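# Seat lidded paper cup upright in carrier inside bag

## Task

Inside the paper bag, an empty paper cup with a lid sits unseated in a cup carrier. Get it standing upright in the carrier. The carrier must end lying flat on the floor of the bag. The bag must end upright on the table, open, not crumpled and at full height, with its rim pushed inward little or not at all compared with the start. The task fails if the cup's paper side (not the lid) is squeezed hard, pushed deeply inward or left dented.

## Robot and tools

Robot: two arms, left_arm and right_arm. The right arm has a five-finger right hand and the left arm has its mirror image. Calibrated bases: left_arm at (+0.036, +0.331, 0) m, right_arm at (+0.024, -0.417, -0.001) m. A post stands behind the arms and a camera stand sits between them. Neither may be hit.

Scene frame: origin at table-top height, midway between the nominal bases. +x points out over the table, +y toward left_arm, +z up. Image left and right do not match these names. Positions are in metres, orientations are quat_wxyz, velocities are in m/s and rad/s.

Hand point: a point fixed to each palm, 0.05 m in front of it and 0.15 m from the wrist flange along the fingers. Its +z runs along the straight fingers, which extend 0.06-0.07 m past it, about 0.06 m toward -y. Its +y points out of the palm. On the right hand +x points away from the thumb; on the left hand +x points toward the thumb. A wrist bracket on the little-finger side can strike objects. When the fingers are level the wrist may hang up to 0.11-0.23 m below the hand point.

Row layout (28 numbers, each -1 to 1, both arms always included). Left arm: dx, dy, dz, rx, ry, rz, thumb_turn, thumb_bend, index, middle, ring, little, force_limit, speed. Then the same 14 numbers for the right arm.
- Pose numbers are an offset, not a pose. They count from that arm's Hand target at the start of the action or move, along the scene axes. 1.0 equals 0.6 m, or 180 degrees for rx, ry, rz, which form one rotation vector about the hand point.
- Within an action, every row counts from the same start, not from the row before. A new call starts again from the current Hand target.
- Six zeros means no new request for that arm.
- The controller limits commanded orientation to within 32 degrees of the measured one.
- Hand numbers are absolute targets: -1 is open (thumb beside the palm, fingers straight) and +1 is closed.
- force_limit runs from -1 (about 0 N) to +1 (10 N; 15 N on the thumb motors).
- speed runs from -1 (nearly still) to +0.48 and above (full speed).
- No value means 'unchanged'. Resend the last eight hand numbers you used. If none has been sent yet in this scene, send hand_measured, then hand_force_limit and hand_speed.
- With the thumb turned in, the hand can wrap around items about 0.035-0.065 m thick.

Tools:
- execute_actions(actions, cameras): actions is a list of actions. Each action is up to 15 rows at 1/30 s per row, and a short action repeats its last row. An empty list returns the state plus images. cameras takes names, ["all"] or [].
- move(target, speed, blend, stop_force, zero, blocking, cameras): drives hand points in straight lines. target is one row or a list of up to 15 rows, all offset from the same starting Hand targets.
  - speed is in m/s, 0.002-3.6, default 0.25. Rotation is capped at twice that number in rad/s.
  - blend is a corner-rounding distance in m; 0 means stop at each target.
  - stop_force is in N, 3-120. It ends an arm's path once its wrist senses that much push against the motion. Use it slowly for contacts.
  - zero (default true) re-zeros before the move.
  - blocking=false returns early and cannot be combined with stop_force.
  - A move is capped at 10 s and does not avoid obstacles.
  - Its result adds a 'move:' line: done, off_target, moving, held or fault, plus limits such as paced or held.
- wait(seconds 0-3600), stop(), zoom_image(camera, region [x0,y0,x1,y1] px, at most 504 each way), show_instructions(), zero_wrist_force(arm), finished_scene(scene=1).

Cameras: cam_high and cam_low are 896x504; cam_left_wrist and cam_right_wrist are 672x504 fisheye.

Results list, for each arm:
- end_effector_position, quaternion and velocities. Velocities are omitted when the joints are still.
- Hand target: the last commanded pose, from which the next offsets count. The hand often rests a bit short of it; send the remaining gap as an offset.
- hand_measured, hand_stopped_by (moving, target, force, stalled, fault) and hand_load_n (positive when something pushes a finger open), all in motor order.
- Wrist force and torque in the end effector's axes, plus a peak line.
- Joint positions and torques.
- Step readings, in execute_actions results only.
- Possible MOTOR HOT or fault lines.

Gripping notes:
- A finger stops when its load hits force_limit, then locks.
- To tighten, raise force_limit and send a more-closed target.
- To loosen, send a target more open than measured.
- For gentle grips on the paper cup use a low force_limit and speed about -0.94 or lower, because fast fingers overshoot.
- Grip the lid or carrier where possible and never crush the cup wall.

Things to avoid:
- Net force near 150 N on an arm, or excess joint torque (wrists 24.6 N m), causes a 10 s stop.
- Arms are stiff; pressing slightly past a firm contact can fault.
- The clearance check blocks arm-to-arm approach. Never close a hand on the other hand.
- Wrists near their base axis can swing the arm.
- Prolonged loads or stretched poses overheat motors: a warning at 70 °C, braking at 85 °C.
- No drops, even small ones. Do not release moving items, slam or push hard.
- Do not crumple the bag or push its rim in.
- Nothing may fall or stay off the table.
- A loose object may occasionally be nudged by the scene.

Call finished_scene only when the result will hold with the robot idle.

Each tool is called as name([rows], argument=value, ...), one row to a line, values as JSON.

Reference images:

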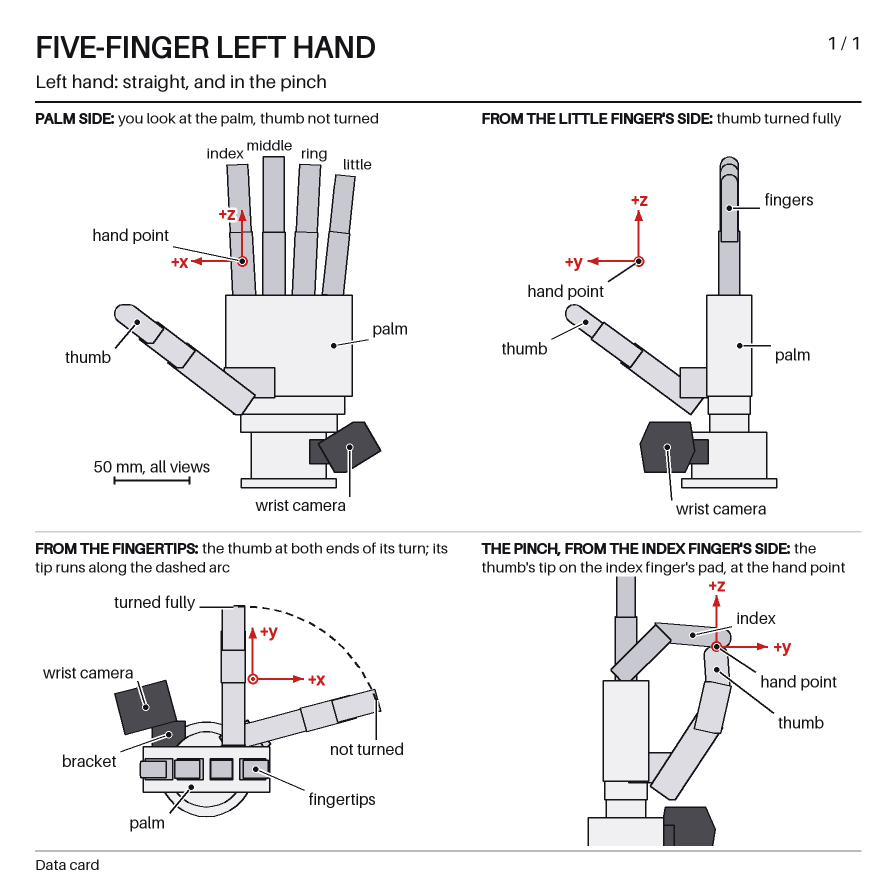

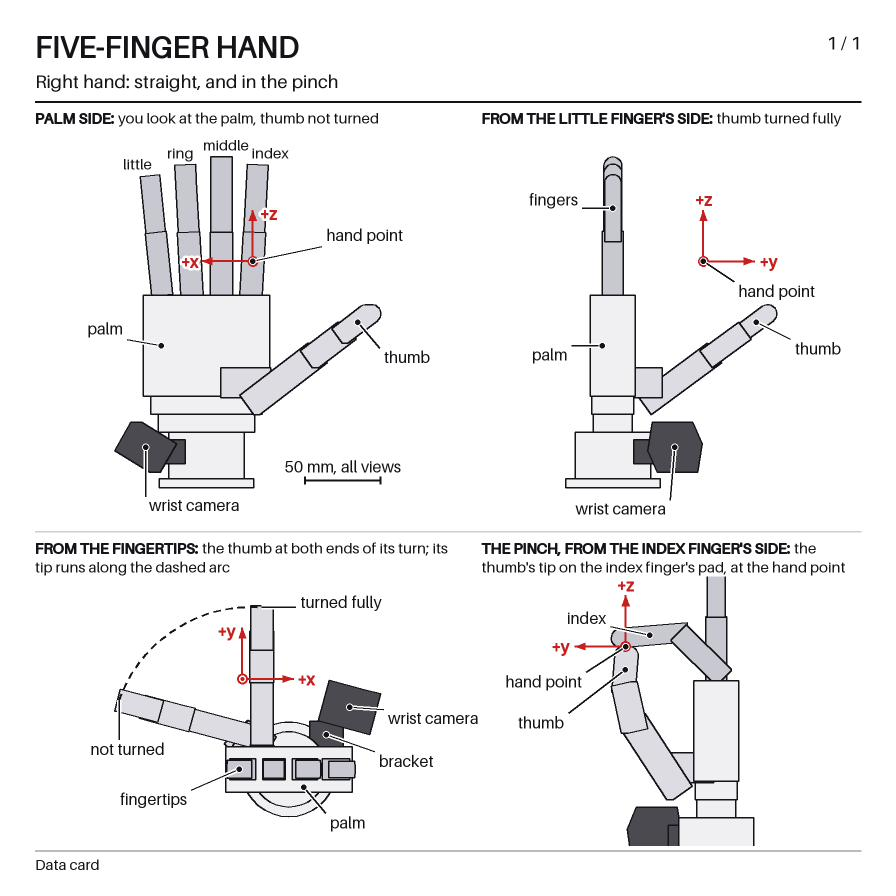

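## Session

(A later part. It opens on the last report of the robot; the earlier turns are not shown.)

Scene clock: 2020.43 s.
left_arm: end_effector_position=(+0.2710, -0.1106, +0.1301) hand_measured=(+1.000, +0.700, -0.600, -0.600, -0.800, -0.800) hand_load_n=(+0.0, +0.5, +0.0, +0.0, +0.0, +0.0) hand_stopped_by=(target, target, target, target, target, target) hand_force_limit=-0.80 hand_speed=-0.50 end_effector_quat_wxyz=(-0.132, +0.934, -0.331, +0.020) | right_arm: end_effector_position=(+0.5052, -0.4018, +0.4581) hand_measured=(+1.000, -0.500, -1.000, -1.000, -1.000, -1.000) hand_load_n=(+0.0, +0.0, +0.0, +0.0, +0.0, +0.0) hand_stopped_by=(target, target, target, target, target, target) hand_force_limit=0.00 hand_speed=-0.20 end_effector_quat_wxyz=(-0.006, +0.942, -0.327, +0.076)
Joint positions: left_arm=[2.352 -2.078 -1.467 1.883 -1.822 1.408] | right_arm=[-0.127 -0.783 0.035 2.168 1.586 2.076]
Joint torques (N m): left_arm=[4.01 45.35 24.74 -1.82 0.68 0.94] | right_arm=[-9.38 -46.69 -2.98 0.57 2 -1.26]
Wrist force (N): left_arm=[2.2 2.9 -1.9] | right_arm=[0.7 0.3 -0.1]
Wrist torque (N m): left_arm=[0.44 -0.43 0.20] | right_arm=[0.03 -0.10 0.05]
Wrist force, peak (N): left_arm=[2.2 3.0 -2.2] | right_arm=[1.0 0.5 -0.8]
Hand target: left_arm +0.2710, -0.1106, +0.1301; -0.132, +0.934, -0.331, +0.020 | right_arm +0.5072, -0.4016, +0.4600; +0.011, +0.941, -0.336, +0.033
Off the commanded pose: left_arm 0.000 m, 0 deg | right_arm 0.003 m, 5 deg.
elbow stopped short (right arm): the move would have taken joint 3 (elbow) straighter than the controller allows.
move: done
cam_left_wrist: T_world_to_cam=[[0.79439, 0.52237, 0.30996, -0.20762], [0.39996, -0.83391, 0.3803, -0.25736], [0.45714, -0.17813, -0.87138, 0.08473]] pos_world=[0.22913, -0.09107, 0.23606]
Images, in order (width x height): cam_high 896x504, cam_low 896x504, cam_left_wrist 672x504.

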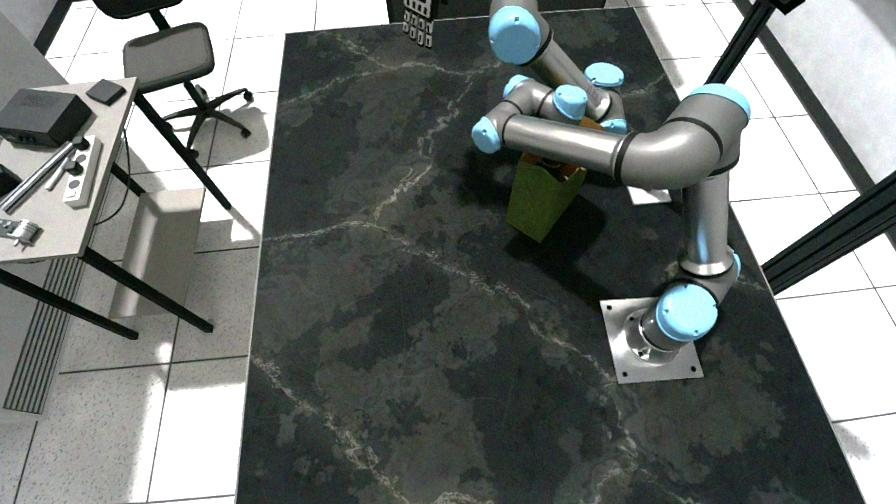

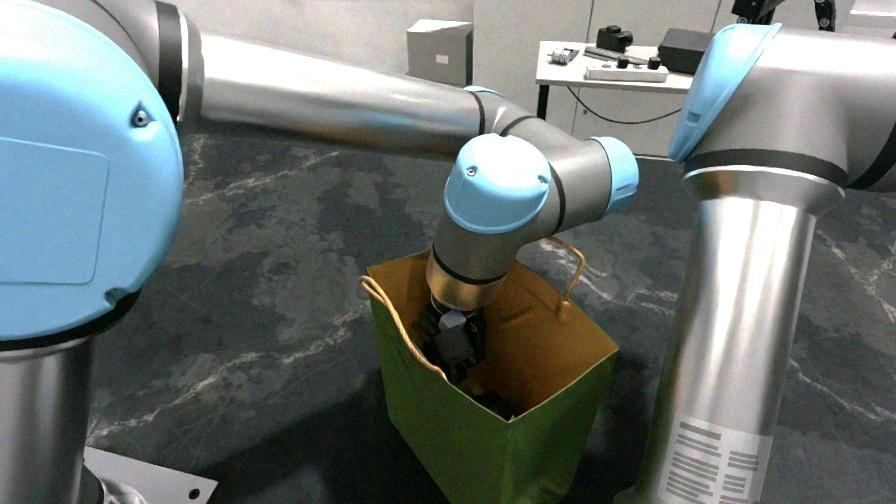

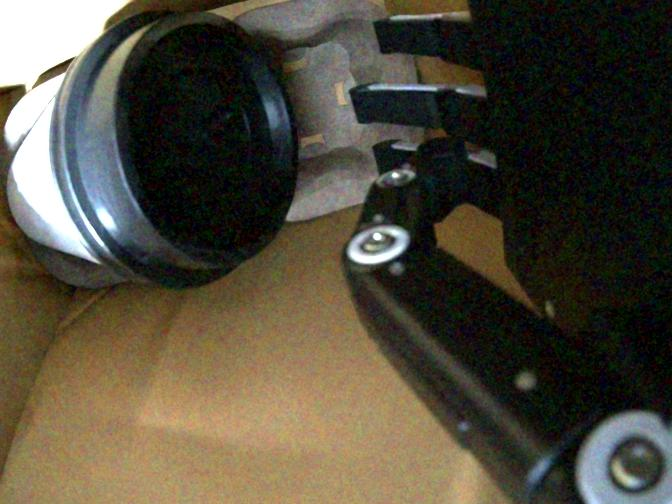

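move([
  [0,0,0,0,0,0, 1, 0.7, -0.44, -0.44, -0.8, -0.8, -0.8, -0.5, 0,0,0,0,0,0, 1, -0.5, -1, -1, -1, -1, 0, -0.2],
  [-0.0058,-0.0071,-0.0385,0,0,0, 1, 0.7, -0.44, -0.44, -0.8, -0.8, -0.8, -0.5, 0,0,0,0,0,0, 1, -0.5, -1, -1, -1, -1, 0, -0.2],
], cameras=["cam_left_wrist","cam_low"], speed=0.025)

zoom_image(camera="cam_left_wrist", region=[0, 0, 460, 345])

Scene clock: 2064.03 s.
left_arm: end_effector_position=(+0.2674, -0.1148, +0.1069) hand_measured=(+1.000, +0.700, -0.440, -0.440, -0.800, -0.800) hand_load_n=(+0.0, +0.0, +0.0, -0.5, +0.0, +0.0) hand_stopped_by=(target, target, target, target, target, target) hand_force_limit=-0.80 hand_speed=-0.50 end_effector_quat_wxyz=(-0.132, +0.934, -0.331, +0.020) end_effector_velocity=(-0.001, +0.000, +0.001) end_effector_angular_velocity=(+0.002, +0.002, +0.000) | right_arm: end_effector_position=(+0.5052, -0.4018, +0.4581) hand_measured=(+1.000, -0.500, -1.000, -1.000, -1.000, -1.000) hand_load_n=(+0.0, +0.0, +0.0, +0.0, -0.5, +0.0) hand_stopped_by=(target, target, target, target, target, target) hand_force_limit=0.00 hand_speed=-0.20 end_effector_quat_wxyz=(-0.006, +0.942, -0.327, +0.076)
Joint positions: left_arm=[2.34 -2.106 -1.488 1.929 -1.821 1.396] | right_arm=[-0.127 -0.783 0.035 2.168 1.586 2.076]
Joint velocities: left_arm=[-0.001 0.002 0.001 -0.005 0.001 0] | right_arm=[within noise]
Joint torques (N m): left_arm=[1.32 44.81 22.22 -4.55 2.16 -0.82] | right_arm=[-9.15 -47.17 -3.23 0.38 2.07 -1.16]
Wrist force (N): left_arm=[1.9 3.1 -1.9] | right_arm=[0.8 0.7 -0.5]
Wrist torque (N m): left_arm=[0.47 -0.39 0.20] | right_arm=[0.12 -0.11 0.07]
Wrist force, peak (N): left_arm=[2.3 3.1 -2.1] | right_arm=[1.2 0.3 -0.2]
Hand target: left_arm +0.2675, -0.1148, +0.1070; -0.132, +0.934, -0.331, +0.020 | right_arm +0.5072, -0.4016, +0.4600; +0.011, +0.941, -0.336, +0.033
Off the commanded pose: left_arm 0.000 m, 0 deg | right_arm 0.003 m, 5 deg.
elbow stopped short (right arm): the move would have taken joint 3 (elbow) straighter than the controller allows.
move: done
cam_left_wrist: T_world_to_cam=[[0.79445, 0.52229, 0.30995, -0.19539], [0.39997, -0.83398, 0.38013, -0.25066], [0.45703, -0.17803, -0.87145, 0.06531]] pos_world=[0.22563, -0.09537, 0.21276]
Images, in order (width x height): cam_low 896x504, cam_left_wrist 672x504.

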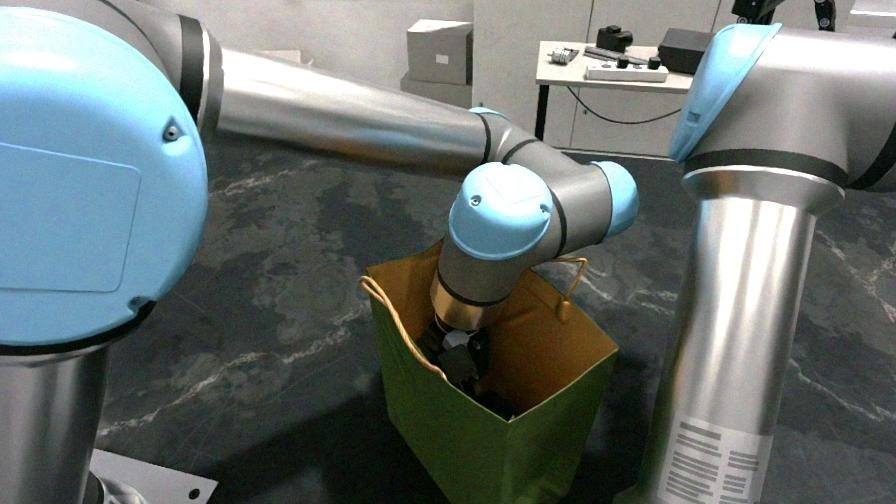

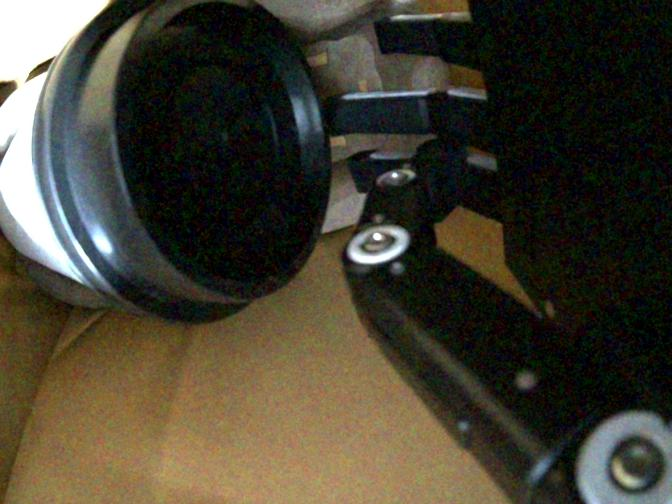

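Scaled by 1.096 from the camera's image (finer frame: 960x720).

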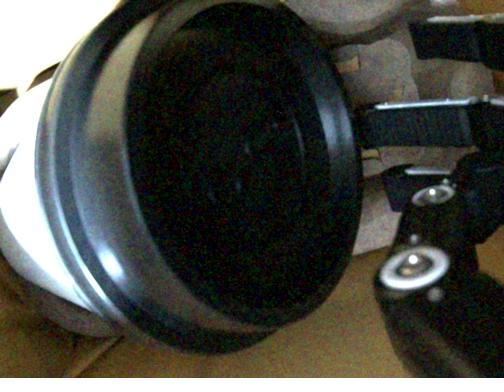

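move(target=[0,0,0,0,0,0, 1, 0.7, -0.2, -0.2, -0.8, -0.8, -0.7, -0.9, 0,0,0,0,0,0, 1, -0.5, -1, -1, -1, -1, 0, -0.2], cameras=["cam_left_wrist"])

zoom_image(camera="cam_left_wrist", region=[0, 0, 460, 345])

Scene clock: 2078.37 s.
left_arm: end_effector_position=(+0.2675, -0.1148, +0.1070) hand_measured=(+1.000, +0.700, -0.200, -0.200, -0.800, -0.800) hand_load_n=(+0.0, +0.0, +0.0, +0.0, +0.0, -0.5) hand_stopped_by=(target, target, target, target, target, target) hand_force_limit=-0.70 hand_speed=-0.90 end_effector_quat_wxyz=(-0.132, +0.934, -0.331, +0.020) | right_arm: end_effector_position=(+0.5052, -0.4018, +0.4581) hand_measured=(+1.000, -0.500, -1.000, -1.000, -1.000, -1.000) hand_load_n=(+0.0, +0.0, +0.0, +0.0, +0.0, +0.0) hand_stopped_by=(target, target, target, target, target, target) hand_force_limit=0.00 hand_speed=-0.20 end_effector_quat_wxyz=(-0.006, +0.942, -0.327, +0.076)
Joint positions: left_arm=[2.341 -2.106 -1.488 1.929 -1.821 1.396] | right_arm=[-0.127 -0.783 0.035 2.168 1.586 2.076]
Joint torques (N m): left_arm=[7.36 45.46 24.21 -4.26 -2.75 3.03] | right_arm=[-10.43 -46.16 -3.19 0.6 1.91 -1.3]
Wrist force (N): left_arm=[2.1 2.2 -2.0] | right_arm=[0.7 0.6 -0.1]
Wrist torque (N m): left_arm=[0.40 -0.42 0.24] | right_arm=[0.08 -0.11 0.07]
Wrist force, peak (N): left_arm=[2.1 3.2 -2.1] | right_arm=[1.2 0.5 -0.4]
Hand target: left_arm +0.2675, -0.1148, +0.1070; -0.132, +0.934, -0.331, +0.020 | right_arm +0.5072, -0.4016, +0.4600; +0.011, +0.941, -0.336, +0.033
Off the commanded pose: left_arm 0.000 m, 0 deg | right_arm 0.003 m, 5 deg.
elbow stopped short (right arm): the move would have taken joint 3 (elbow) straighter than the controller allows.
move: done
cam_left_wrist: T_world_to_cam=[[0.79439, 0.52237, 0.30996, -0.19543], [0.39996, -0.83391, 0.3803, -0.25077], [0.45714, -0.17813, -0.87138, 0.06544]] pos_world=[0.22563, -0.09537, 0.21296]

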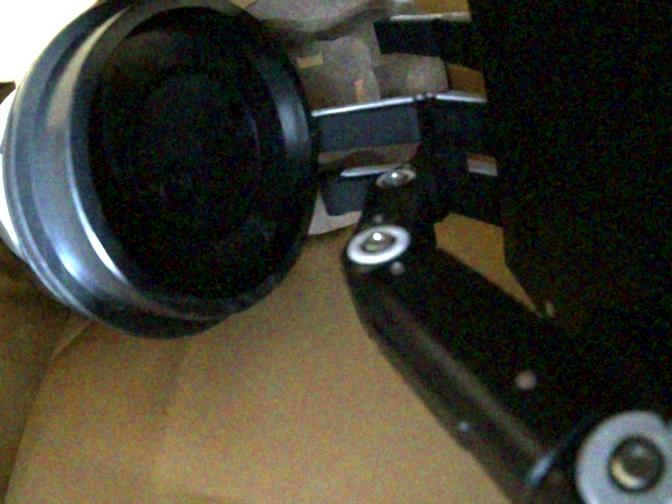

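Scaled by 1.096 from the camera's image (finer frame: 960x720).

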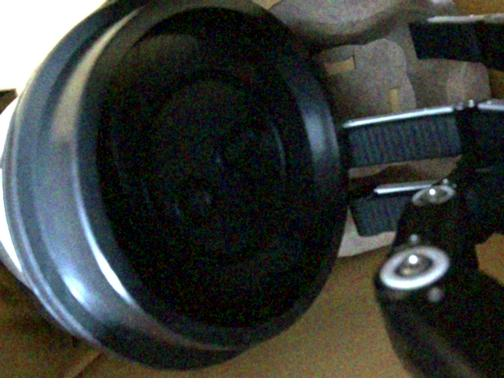

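move(target=[-0.0032,-0.0039,0.02,0,0,0, 1, 0.7, -0.2, -0.2, -0.8, -0.8, -0.7, -0.9, 0,0,0,0,0,0, 1, -0.5, -1, -1, -1, -1, 0, -0.2], cameras=["cam_left_wrist","cam_low"], speed=0.02, stop_force=4)

zoom_image(camera="cam_left_wrist", region=[0, 0, 460, 345])

Scene clock: 2092.33 s.
left_arm: end_effector_position=(+0.2656, -0.1172, +0.1190) hand_measured=(+1.000, +0.700, -0.200, -0.200, -0.800, -0.800) hand_load_n=(+0.0, -0.5, +0.5, +0.0, +0.0, +0.0) hand_stopped_by=(target, target, target, target, target, target) hand_force_limit=-0.70 hand_speed=-0.90 end_effector_quat_wxyz=(-0.132, +0.934, -0.331, +0.020) | right_arm: end_effector_position=(+0.5052, -0.4018, +0.4581) hand_measured=(+1.000, -0.500, -1.000, -1.000, -1.000, -1.000) hand_load_n=(+0.0, +0.0, +0.0, +0.0, +0.0, -0.5) hand_stopped_by=(target, target, target, target, target, target) hand_force_limit=0.00 hand_speed=-0.20 end_effector_quat_wxyz=(-0.006, +0.942, -0.327, +0.076)
Joint positions: left_arm=[2.334 -2.097 -1.469 1.899 -1.82 1.389] | right_arm=[-0.127 -0.783 0.035 2.168 1.586 2.076]
Joint torques (N m): left_arm=[5.95 30.25 7.73 -1.14 1.37 2.91] | right_arm=[-9.75 -46.73 -2.23 0.5 1.78 -1]
Wrist force (N): left_arm=[2.0 3.1 -1.8] | right_arm=[0.9 0.4 -0.2]
Wrist torque (N m): left_arm=[0.48 -0.39 0.21] | right_arm=[0.06 -0.15 0.07]
Wrist force, peak (N): left_arm=[2.3 3.1 -2.3] | right_arm=[1.0 0.7 -0.5]
Hand target: left_arm +0.2656, -0.1172, +0.1190; -0.132, +0.934, -0.331, +0.020 | right_arm +0.5072, -0.4016, +0.4600; +0.011, +0.941, -0.336, +0.033
Off the commanded pose: left_arm 0.000 m, 0 deg | right_arm 0.003 m, 5 deg.
elbow stopped short (right arm): the move would have taken joint 3 (elbow) straighter than the controller allows.
move: done
cam_left_wrist: T_world_to_cam=[[0.79439, 0.52237, 0.30996, -0.19644], [0.39996, -0.83391, 0.3803, -0.25649], [0.45714, -0.17813, -0.87138, 0.07635]] pos_world=[0.22373, -0.09767, 0.22496]
Images, in order (width x height): cam_low 896x504, cam_left_wrist 672x504.

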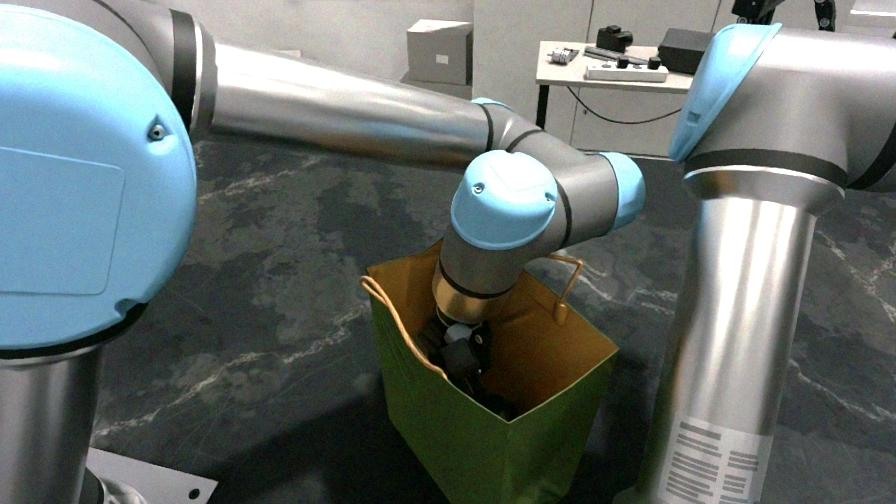

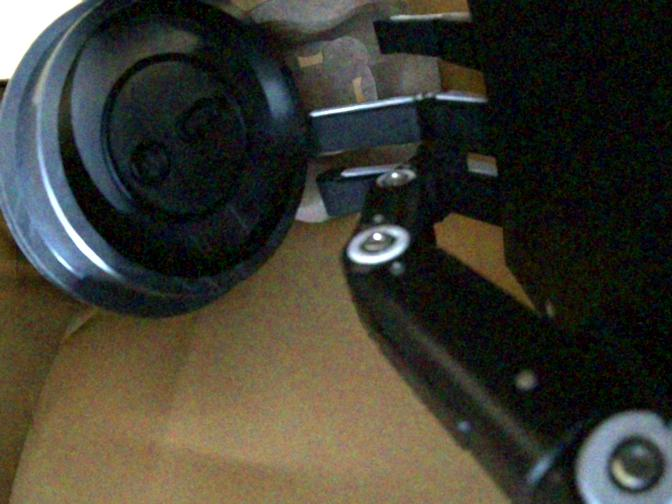

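Scaled by 1.096 from the camera's image (finer frame: 960x720).

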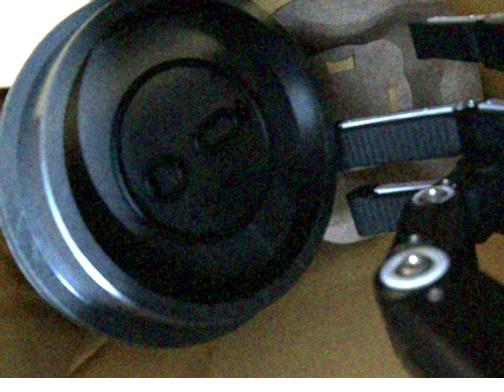

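move(target=[-0.0085,-0.0103,0.0183,0,0,0, 1, 0.7, -0.2, -0.2, -0.8, -0.8, -0.7, -0.9, 0,0,0,0,0,0, 1, -0.5, -1, -1, -1, -1, 0, -0.2], cameras=["cam_left_wrist","cam_low"], speed=0.02, stop_force=4)

zoom_image(camera="cam_left_wrist", region=[0, 0, 460, 345])

Scene clock: 2106.40 s.
left_arm: end_effector_position=(+0.2605, -0.1233, +0.1300) hand_measured=(+1.000, +0.700, -0.200, -0.200, -0.800, -0.800) hand_load_n=(-0.5, +0.0, +0.5, +0.0, +0.0, +0.0) hand_stopped_by=(target, target, target, target, target, target) hand_force_limit=-0.70 hand_speed=-0.90 end_effector_quat_wxyz=(-0.132, +0.934, -0.331, +0.020) | right_arm: end_effector_position=(+0.5052, -0.4018, +0.4581) hand_measured=(+1.000, -0.500, -1.000, -1.000, -1.000, -1.000) hand_load_n=(+0.0, +0.0, +0.0, +0.0, +0.0, +0.0) hand_stopped_by=(target, target, target, target, target, target) hand_force_limit=0.00 hand_speed=-0.20 end_effector_quat_wxyz=(-0.006, +0.942, -0.327, +0.076)
Joint positions: left_arm=[2.318 -2.095 -1.444 1.867 -1.818 1.372] | right_arm=[-0.127 -0.783 0.035 2.168 1.586 2.076]
Joint torques (N m): left_arm=[7.57 35.35 7.84 -1.1 -0.39 3.19] | right_arm=[-10.63 -46.71 -3.88 0.52 1.93 -1.16]
Wrist force (N): left_arm=[2.0 2.6 -2.0] | right_arm=[0.3 0.4 -0.4]
Wrist torque (N m): left_arm=[0.43 -0.41 0.20] | right_arm=[0.07 -0.03 0.03]
Wrist force, peak (N): left_arm=[2.2 3.1 -2.2] | right_arm=[0.8 0.8 -0.7]
Hand target: left_arm +0.2605, -0.1233, +0.1300; -0.132, +0.934, -0.331, +0.020 | right_arm +0.5072, -0.4016, +0.4600; +0.011, +0.941, -0.336, +0.033
Off the commanded pose: left_arm 0.000 m, 0 deg | right_arm 0.003 m, 5 deg.
elbow stopped short (right arm): the move would have taken joint 3 (elbow) straighter than the controller allows.
move: done
cam_left_wrist: T_world_to_cam=[[0.79439, 0.52237, 0.30996, -0.19253], [0.39996, -0.83391, 0.3803, -0.26376], [0.45714, -0.17813, -0.87138, 0.08708]] pos_world=[0.21863, -0.10387, 0.23586]
Images, in order (width x height): cam_low 896x504, cam_left_wrist 672x504.

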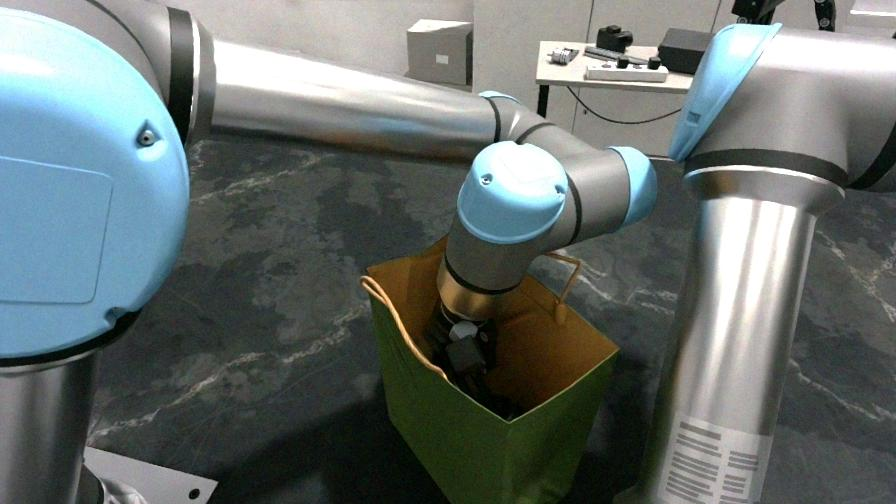

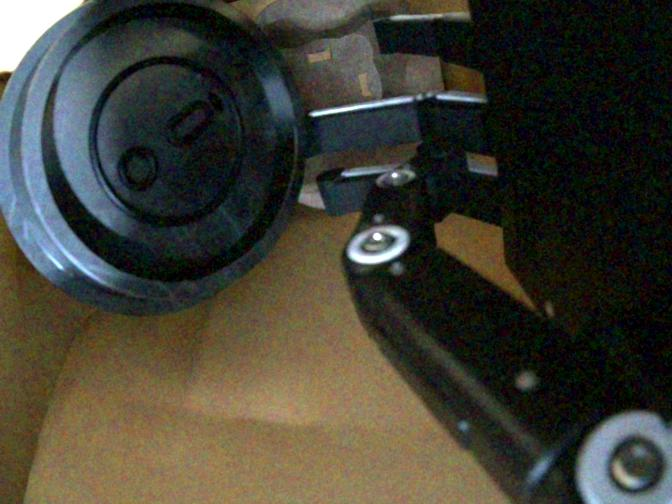

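Scaled by 1.096 from the camera's image (finer frame: 960x720).

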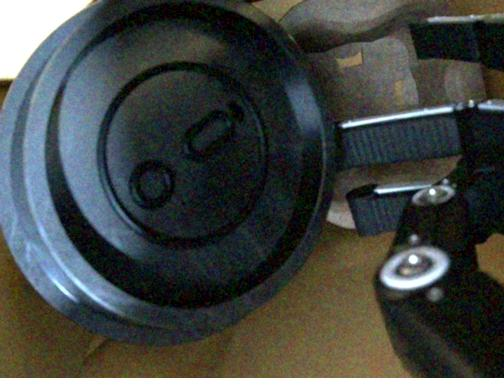

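move(target=[-0.0106,-0.0129,0.008,0,0,0, 1, 0.7, -0.2, -0.2, -0.8, -0.8, -0.7, -0.9, 0,0,0,0,0,0, 1, -0.5, -1, -1, -1, -1, 0, -0.2], cameras=["cam_left_wrist","cam_low"], speed=0.02, stop_force=4)

zoom_image(camera="cam_left_wrist", region=[0, 0, 460, 345])

Scene clock: 2127.17 s.
left_arm: end_effector_position=(+0.2541, -0.1311, +0.1348) hand_measured=(+1.000, +0.700, -0.200, -0.200, -0.800, -0.800) hand_load_n=(+0.0, +0.0, +0.0, +0.0, +0.0, +0.0) hand_stopped_by=(target, target, target, target, target, target) hand_force_limit=-0.70 hand_speed=-0.90 end_effector_quat_wxyz=(-0.132, +0.934, -0.331, +0.020) | right_arm: end_effector_position=(+0.5052, -0.4018, +0.4581) hand_measured=(+1.000, -0.500, -1.000, -1.000, -1.000, -1.000) hand_load_n=(+0.0, +0.0, +0.0, +0.0, +0.0, +0.0) hand_stopped_by=(target, target, target, target, target, target) hand_force_limit=0.00 hand_speed=-0.20 end_effector_quat_wxyz=(-0.006, +0.942, -0.327, +0.076)
Joint positions: left_arm=[2.297 -2.101 -1.422 1.846 -1.816 1.351] | right_arm=[-0.127 -0.783 0.035 2.168 1.586 2.076]
Joint torques (N m): left_arm=[7.96 44.09 7.92 -1.27 -1.09 3.24] | right_arm=[-9.6 -46.93 -3.71 0.37 1.9 -1.23]
Wrist force (N): left_arm=[2.1 2.7 -1.8] | right_arm=[0.8 0.7 -0.2]
Wrist torque (N m): left_arm=[0.42 -0.40 0.17] | right_arm=[0.10 -0.12 0.08]
Wrist force, peak (N): left_arm=[2.3 2.9 -2.4] | right_arm=[1.1 0.6 -0.3]
Hand target: left_arm +0.2541, -0.1311, +0.1348; -0.132, +0.934, -0.331, +0.020 | right_arm +0.5072, -0.4016, +0.4600; +0.011, +0.941, -0.336, +0.033
Off the commanded pose: left_arm 0.000 m, 0 deg | right_arm 0.003 m, 5 deg.
elbow stopped short (right arm): the move would have taken joint 3 (elbow) straighter than the controller allows.
move: done
cam_left_wrist: T_world_to_cam=[[0.79439, 0.52237, 0.30996, -0.18499], [0.39996, -0.83391, 0.3803, -0.26949], [0.45714, -0.17813, -0.87138, 0.09277]] pos_world=[0.21233, -0.11157, 0.24066]
Images, in order (width x height): cam_low 896x504, cam_left_wrist 672x504.

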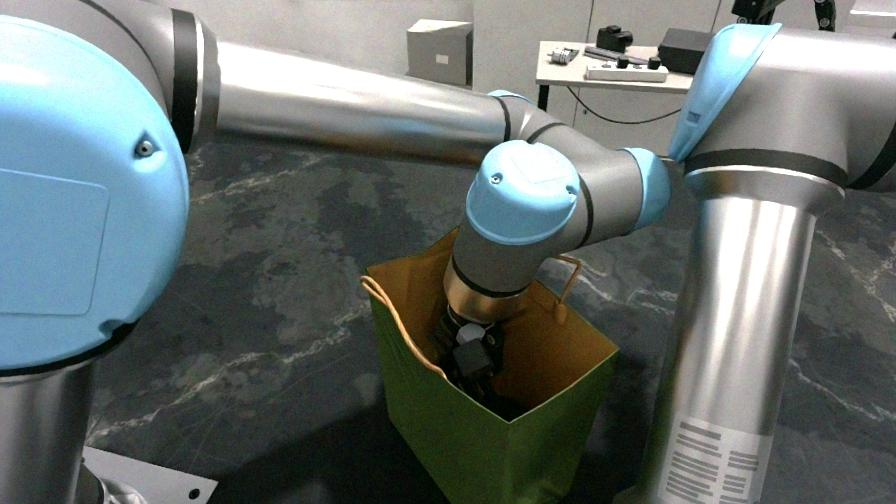

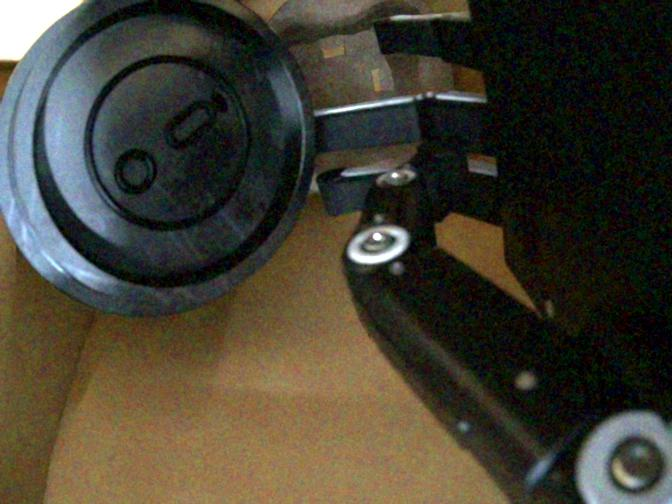

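Scaled by 1.096 from the camera's image (finer frame: 960x720).

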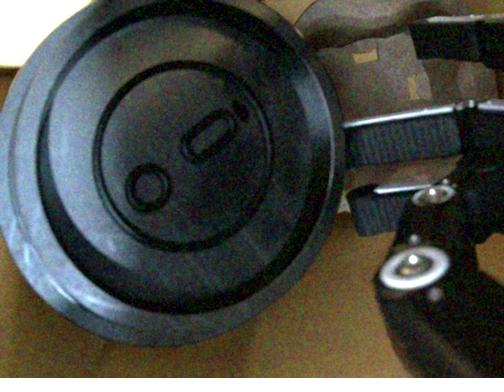

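move(target=[0.0085,0.0103,0,0,0,0, 1, 0.7, -0.2, -0.2, -0.8, -0.8, -0.7, -0.9, 0,0,0,0,0,0, 1, -0.5, -1, -1, -1, -1, 0, -0.2], cameras=["cam_left_wrist"], speed=0.02)

zoom_image(camera="cam_left_wrist", region=[0, 0, 460, 345])

Scene clock: 2143.53 s.
left_arm: end_effector_position=(+0.2593, -0.1248, +0.1348) hand_measured=(+1.000, +0.700, -0.200, -0.200, -0.800, -0.800) hand_load_n=(+0.0, +0.0, +0.0, +0.0, +0.0, +0.0) hand_stopped_by=(target, target, target, target, target, target) hand_force_limit=-0.70 hand_speed=-0.90 end_effector_quat_wxyz=(-0.132, +0.934, -0.331, +0.020) | right_arm: end_effector_position=(+0.5052, -0.4018, +0.4581) hand_measured=(+1.000, -0.500, -1.000, -1.000, -1.000, -1.000) hand_load_n=(+0.0, +0.0, +0.0, +0.0, +0.0, +0.0) hand_stopped_by=(target, target, target, target, target, target) hand_force_limit=0.00 hand_speed=-0.20 end_effector_quat_wxyz=(-0.006, +0.942, -0.327, +0.076)
Joint positions: left_arm=[2.314 -2.092 -1.435 1.854 -1.818 1.368] | right_arm=[-0.127 -0.783 0.035 2.168 1.586 2.076]
Joint torques (N m): left_arm=[-7.68 33.38 25.31 -3.56 -2.43 -2.34] | right_arm=[-9.94 -46.67 -3.61 0.6 1.82 -1.1]
Wrist force (N): left_arm=[2.1 3.1 -1.8] | right_arm=[0.6 0.5 -0.1]
Wrist torque (N m): left_arm=[0.48 -0.42 0.02] | right_arm=[0.07 -0.10 0.05]
Wrist force, peak (N): left_arm=[2.3 3.2 -2.1] | right_arm=[1.0 0.5 -0.7]
Hand target: left_arm +0.2592, -0.1249, +0.1348; -0.132, +0.934, -0.331, +0.020 | right_arm +0.5072, -0.4016, +0.4600; +0.011, +0.941, -0.336, +0.033
Off the commanded pose: left_arm 0.000 m, 0 deg | right_arm 0.003 m, 5 deg.
elbow stopped short (right arm): the move would have taken joint 3 (elbow) straighter than the controller allows.
move: done
cam_left_wrist: T_world_to_cam=[[0.79447, 0.52219, 0.31004, -0.19239], [0.3998, -0.83402, 0.38023, -0.26624], [0.45714, -0.17813, -0.87138, 0.09156]] pos_world=[0.21743, -0.10527, 0.24066]

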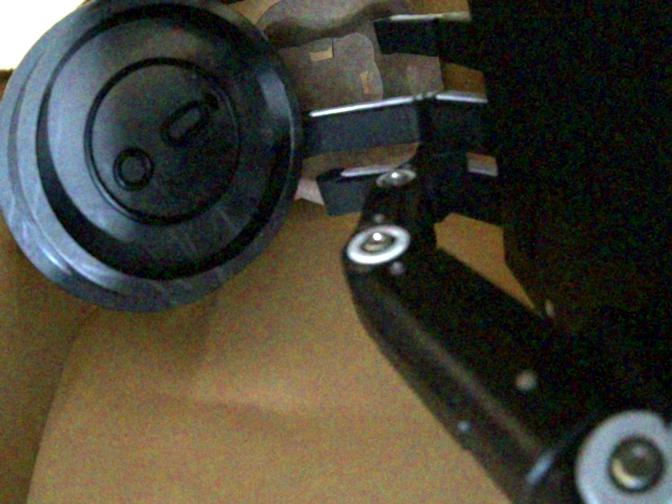

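Scaled by 1.096 from the camera's image (finer frame: 960x720).

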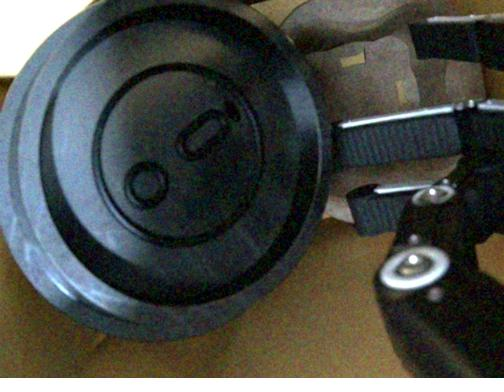

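move(target=[-0.0212,-0.0257,0.005,0,0,0, 1, 0.7, -0.2, -0.2, -0.8, -0.8, -0.7, -0.9, 0,0,0,0,0,0, 1, -0.5, -1, -1, -1, -1, 0, -0.2], cameras=["cam_left_wrist","cam_low"], speed=0.02, stop_force=4)

zoom_image(camera="cam_left_wrist", region=[0, 0, 460, 345])

Scene clock: 2184.23 s.
left_arm: end_effector_position=(+0.2546, -0.1306, +0.1359) hand_measured=(+1.000, +0.700, -0.200, -0.200, -0.800, -0.800) hand_load_n=(+0.0, +0.5, +0.0, +0.0, +0.0, +0.0) hand_stopped_by=(target, target, target, target, target, target) hand_force_limit=-0.70 hand_speed=-0.90 end_effector_quat_wxyz=(-0.132, +0.934, -0.331, +0.020) | right_arm: end_effector_position=(+0.5052, -0.4018, +0.4581) hand_measured=(+1.000, -0.500, -1.000, -1.000, -1.000, -1.000) hand_load_n=(+0.0, +0.0, +0.0, +0.0, +0.0, +0.0) hand_stopped_by=(target, target, target, target, target, target) hand_force_limit=0.00 hand_speed=-0.20 end_effector_quat_wxyz=(-0.006, +0.942, -0.327, +0.076)
Joint positions: left_arm=[2.298 -2.099 -1.422 1.845 -1.816 1.353] | right_arm=[-0.127 -0.783 0.035 2.168 1.586 2.076]
Joint torques (N m): left_arm=[7.57 46.52 8.01 -1.04 -3.29 3.15] | right_arm=[-9.77 -46.89 -3.72 0.53 1.91 -1.15]
Wrist force (N): left_arm=[2.2 2.9 -1.7] | right_arm=[0.8 0.3 -0.4]
Wrist torque (N m): left_arm=[0.44 -0.42 0.03] | right_arm=[0.05 -0.12 0.07]
Wrist force, peak (N): left_arm=[2.2 3.3 -2.2] | right_arm=[0.9 0.8 -0.2]
Hand target: left_arm +0.2546, -0.1306, +0.1359; -0.132, +0.934, -0.331, +0.020 (not the last commanded pose) | right_arm +0.5072, -0.4016, +0.4600; +0.011, +0.941, -0.336, +0.033
Off the commanded pose: left_arm 0.013 m, 0 deg | right_arm 0.003 m, 5 deg.
elbow stopped short (right arm): the move would have taken joint 3 (elbow) straighter than the controller allows.
move: held (left_arm; a check stopped the path); limits=held
pose unreachable (left arm): on one or more control steps of this call, first in action 0 (counted from 0), this arm could not follow its commanded pose, so it was not sent that pose on those steps. It may still have moved: this result reports where it is.
cause: moving toward the commanded pose would bring a part of the arm too close to another arm (a part of this arm just beyond joint 4 (wrist 1) and a part of the right arm just beyond its joint 2 (shoulder lift), at the place that arm is still heading or pushing toward).
cam_left_wrist: T_world_to_cam=[[0.79439, 0.52237, 0.30996, -0.18591], [0.39996, -0.83391, 0.3803, -0.26965], [0.45714, -0.17813, -0.87138, 0.09363]] pos_world=[0.21273, -0.11107, 0.24176]
Images, in order (width x height): cam_low 896x504, cam_left_wrist 672x504.

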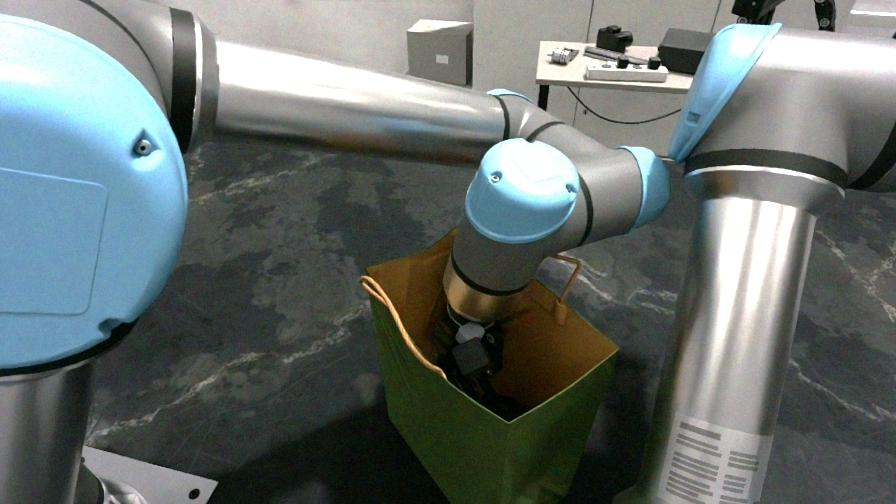

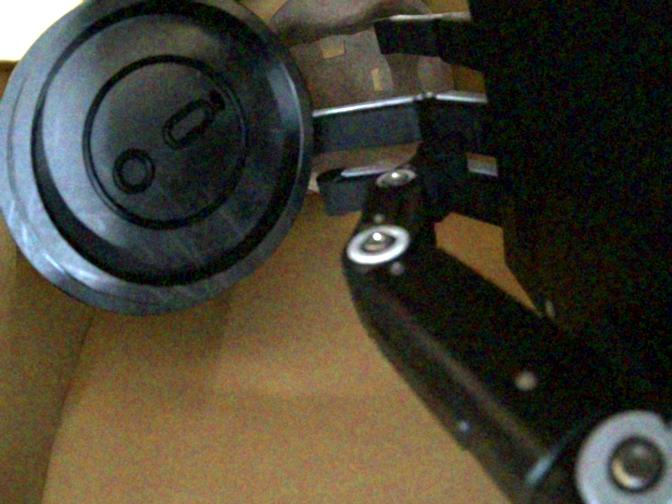

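Scaled by 1.096 from the camera's image (finer frame: 960x720).

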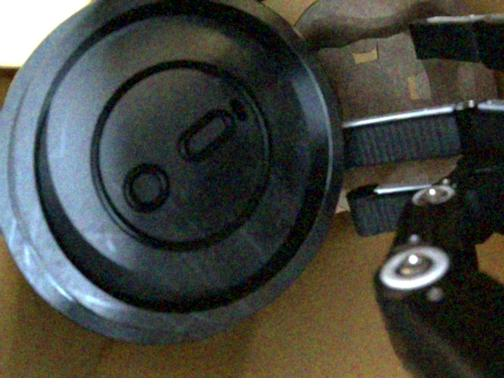

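move(target=[0,0,0,0,0,0, 1, 0.7, -0.2, -0.2, -0.8, -0.8, -0.7, -0.9, -0.22,-0.55,-0.1,0,0,0, 1, -0.5, -1, -1, -1, -1, 0, -0.2], cameras=["cam_high"], speed=0.2)

Scene clock: 2196.57 s.
left_arm: end_effector_position=(+0.2546, -0.1306, +0.1359) hand_measured=(+1.000, +0.700, -0.200, -0.200, -0.800, -0.800) hand_load_n=(+0.0, +0.0, +0.0, +0.0, +0.0, +0.0) hand_stopped_by=(target, target, target, target, target, target) hand_force_limit=-0.70 hand_speed=-0.90 end_effector_quat_wxyz=(-0.132, +0.934, -0.331, +0.020) | right_arm: end_effector_position=(+0.3752, -0.7315, +0.4001) hand_measured=(+1.000, -0.500, -1.000, -1.000, -1.000, -1.000) hand_load_n=(+0.0, +0.0, +0.0, +0.0, +0.0, +0.0) hand_stopped_by=(target, target, target, target, target, target) hand_force_limit=0.00 hand_speed=-0.20 end_effector_quat_wxyz=(+0.011, +0.941, -0.336, +0.033)
Joint positions: left_arm=[2.298 -2.099 -1.422 1.845 -1.816 1.353] | right_arm=[-0.85 -1.1 0.794 1.809 1.556 1.373]
Joint torques (N m): left_arm=[7.44 45.75 7.52 -1.12 -3.21 2.43] | right_arm=[-9.58 -33.01 -7.13 1.76 -2.48 -1.66]
Wrist force (N): left_arm=[2.0 2.8 -2.0] | right_arm=[0.6 0.1 -0.2]
Wrist torque (N m): left_arm=[0.44 -0.40 0.02] | right_arm=[0.00 -0.08 0.00]
Wrist force, peak (N): left_arm=[2.6 3.1 -2.0] | right_arm=[0.9 2.1 0.3]
Hand target: left_arm +0.2546, -0.1306, +0.1359; -0.132, +0.934, -0.331, +0.020 | right_arm +0.3752, -0.7316, +0.4000; +0.011, +0.941, -0.336, +0.033
Off the commanded pose: left_arm 0.000 m, 0 deg | right_arm 0.000 m, 0 deg.
move: done

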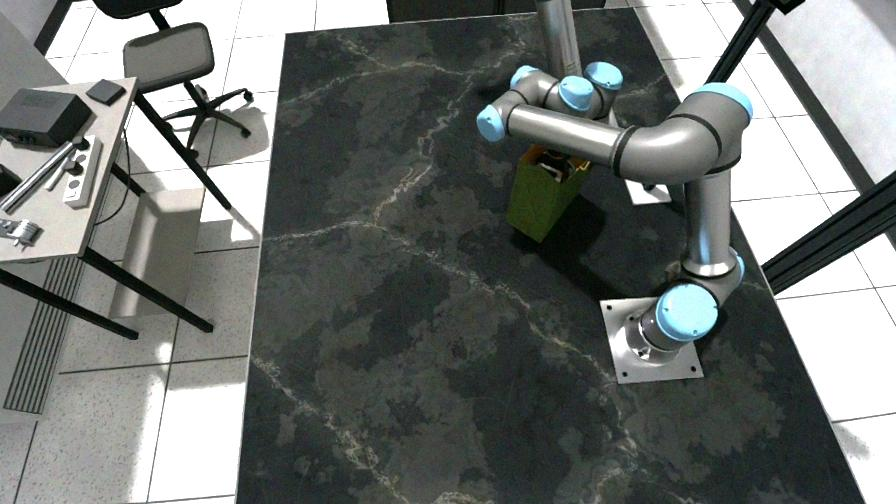

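move(target=[-0.0159,-0.0193,0.0033,0,0,0, 1, 0.7, -0.2, -0.2, -0.8, -0.8, -0.7, -0.9, 0,0,0,0,0,0, 1, -0.5, -1, -1, -1, -1, 0, -0.2], cameras=["cam_left_wrist","cam_low"], speed=0.02, stop_force=4)

zoom_image(camera="cam_left_wrist", region=[0, 0, 460, 345])

Scene clock: 2203.70 s.
left_arm: end_effector_position=(+0.2450, -0.1421, +0.1379) hand_measured=(+1.000, +0.700, -0.200, -0.200, -0.800, -0.800) hand_load_n=(+0.0, +0.0, +0.0, +0.0, +0.0, +0.0) hand_stopped_by=(target, target, target, target, target, target) hand_force_limit=-0.70 hand_speed=-0.90 end_effector_quat_wxyz=(-0.131, +0.934, -0.331, +0.020) | right_arm: end_effector_position=(+0.3752, -0.7316, +0.4000) hand_measured=(+1.000, -0.500, -1.000, -1.000, -1.000, -1.000) hand_load_n=(+0.0, +0.0, +0.0, +0.0, +0.0, +0.0) hand_stopped_by=(target, target, target, target, target, target) hand_force_limit=0.00 hand_speed=-0.20 end_effector_quat_wxyz=(+0.011, +0.941, -0.336, +0.033)
Joint positions: left_arm=[2.268 -2.114 -1.395 1.825 -1.813 1.321] | right_arm=[-0.85 -1.1 0.794 1.809 1.556 1.373]
Joint torques (N m): left_arm=[7.78 46.31 8.97 -1.2 -1.54 3.25] | right_arm=[-9.14 -29.07 -6.77 0.93 -2.29 -1.52]
Wrist force (N): left_arm=[2.3 2.8 -1.9] | right_arm=[0.7 0.4 -0.1]
Wrist torque (N m): left_arm=[0.43 -0.43 0.17] | right_arm=[0.06 -0.09 0.07]
Wrist force, peak (N): left_arm=[2.1 3.4 -2.1] | right_arm=[1.1 0.2 0.0]
Hand target: left_arm +0.2450, -0.1421, +0.1379; -0.132, +0.934, -0.331, +0.020 | right_arm +0.3752, -0.7316, +0.4000; +0.011, +0.941, -0.336, +0.033
Off the commanded pose: left_arm 0.000 m, 0 deg | right_arm 0.000 m, 0 deg.
move: done
cam_left_wrist: T_world_to_cam=[[0.79439, 0.52237, 0.30996, -0.17284], [0.39996, -0.83391, 0.3803, -0.27625], [0.45714, -0.17813, -0.87138, 0.0977]] pos_world=[0.20313, -0.12267, 0.24376]
Images, in order (width x height): cam_low 896x504, cam_left_wrist 672x504.

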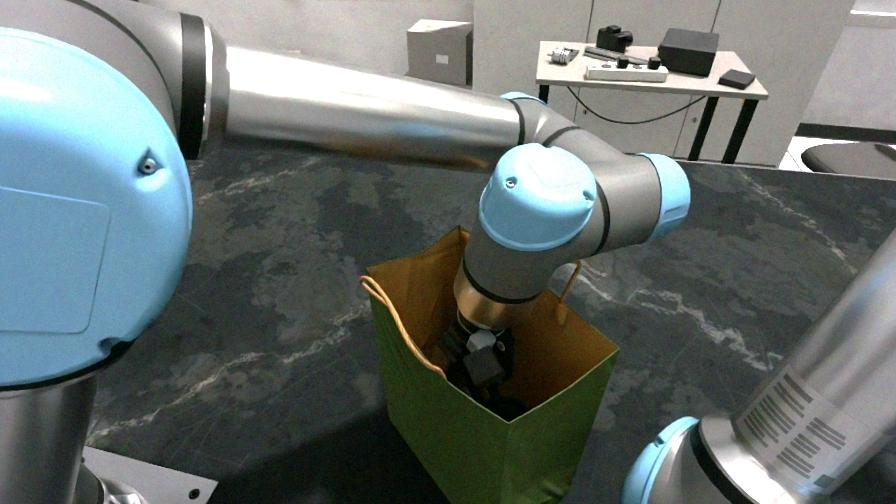

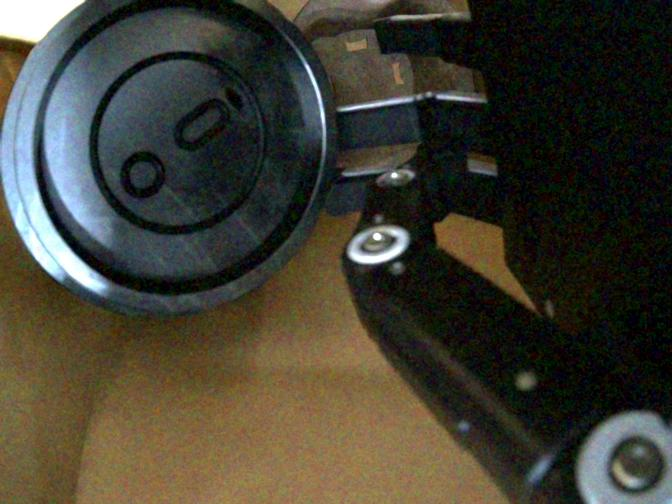

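Scaled by 1.096 from the camera's image (finer frame: 960x720).

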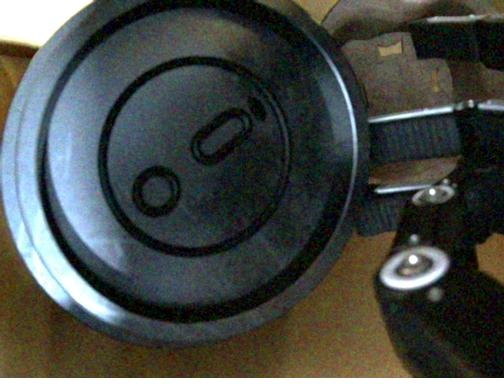

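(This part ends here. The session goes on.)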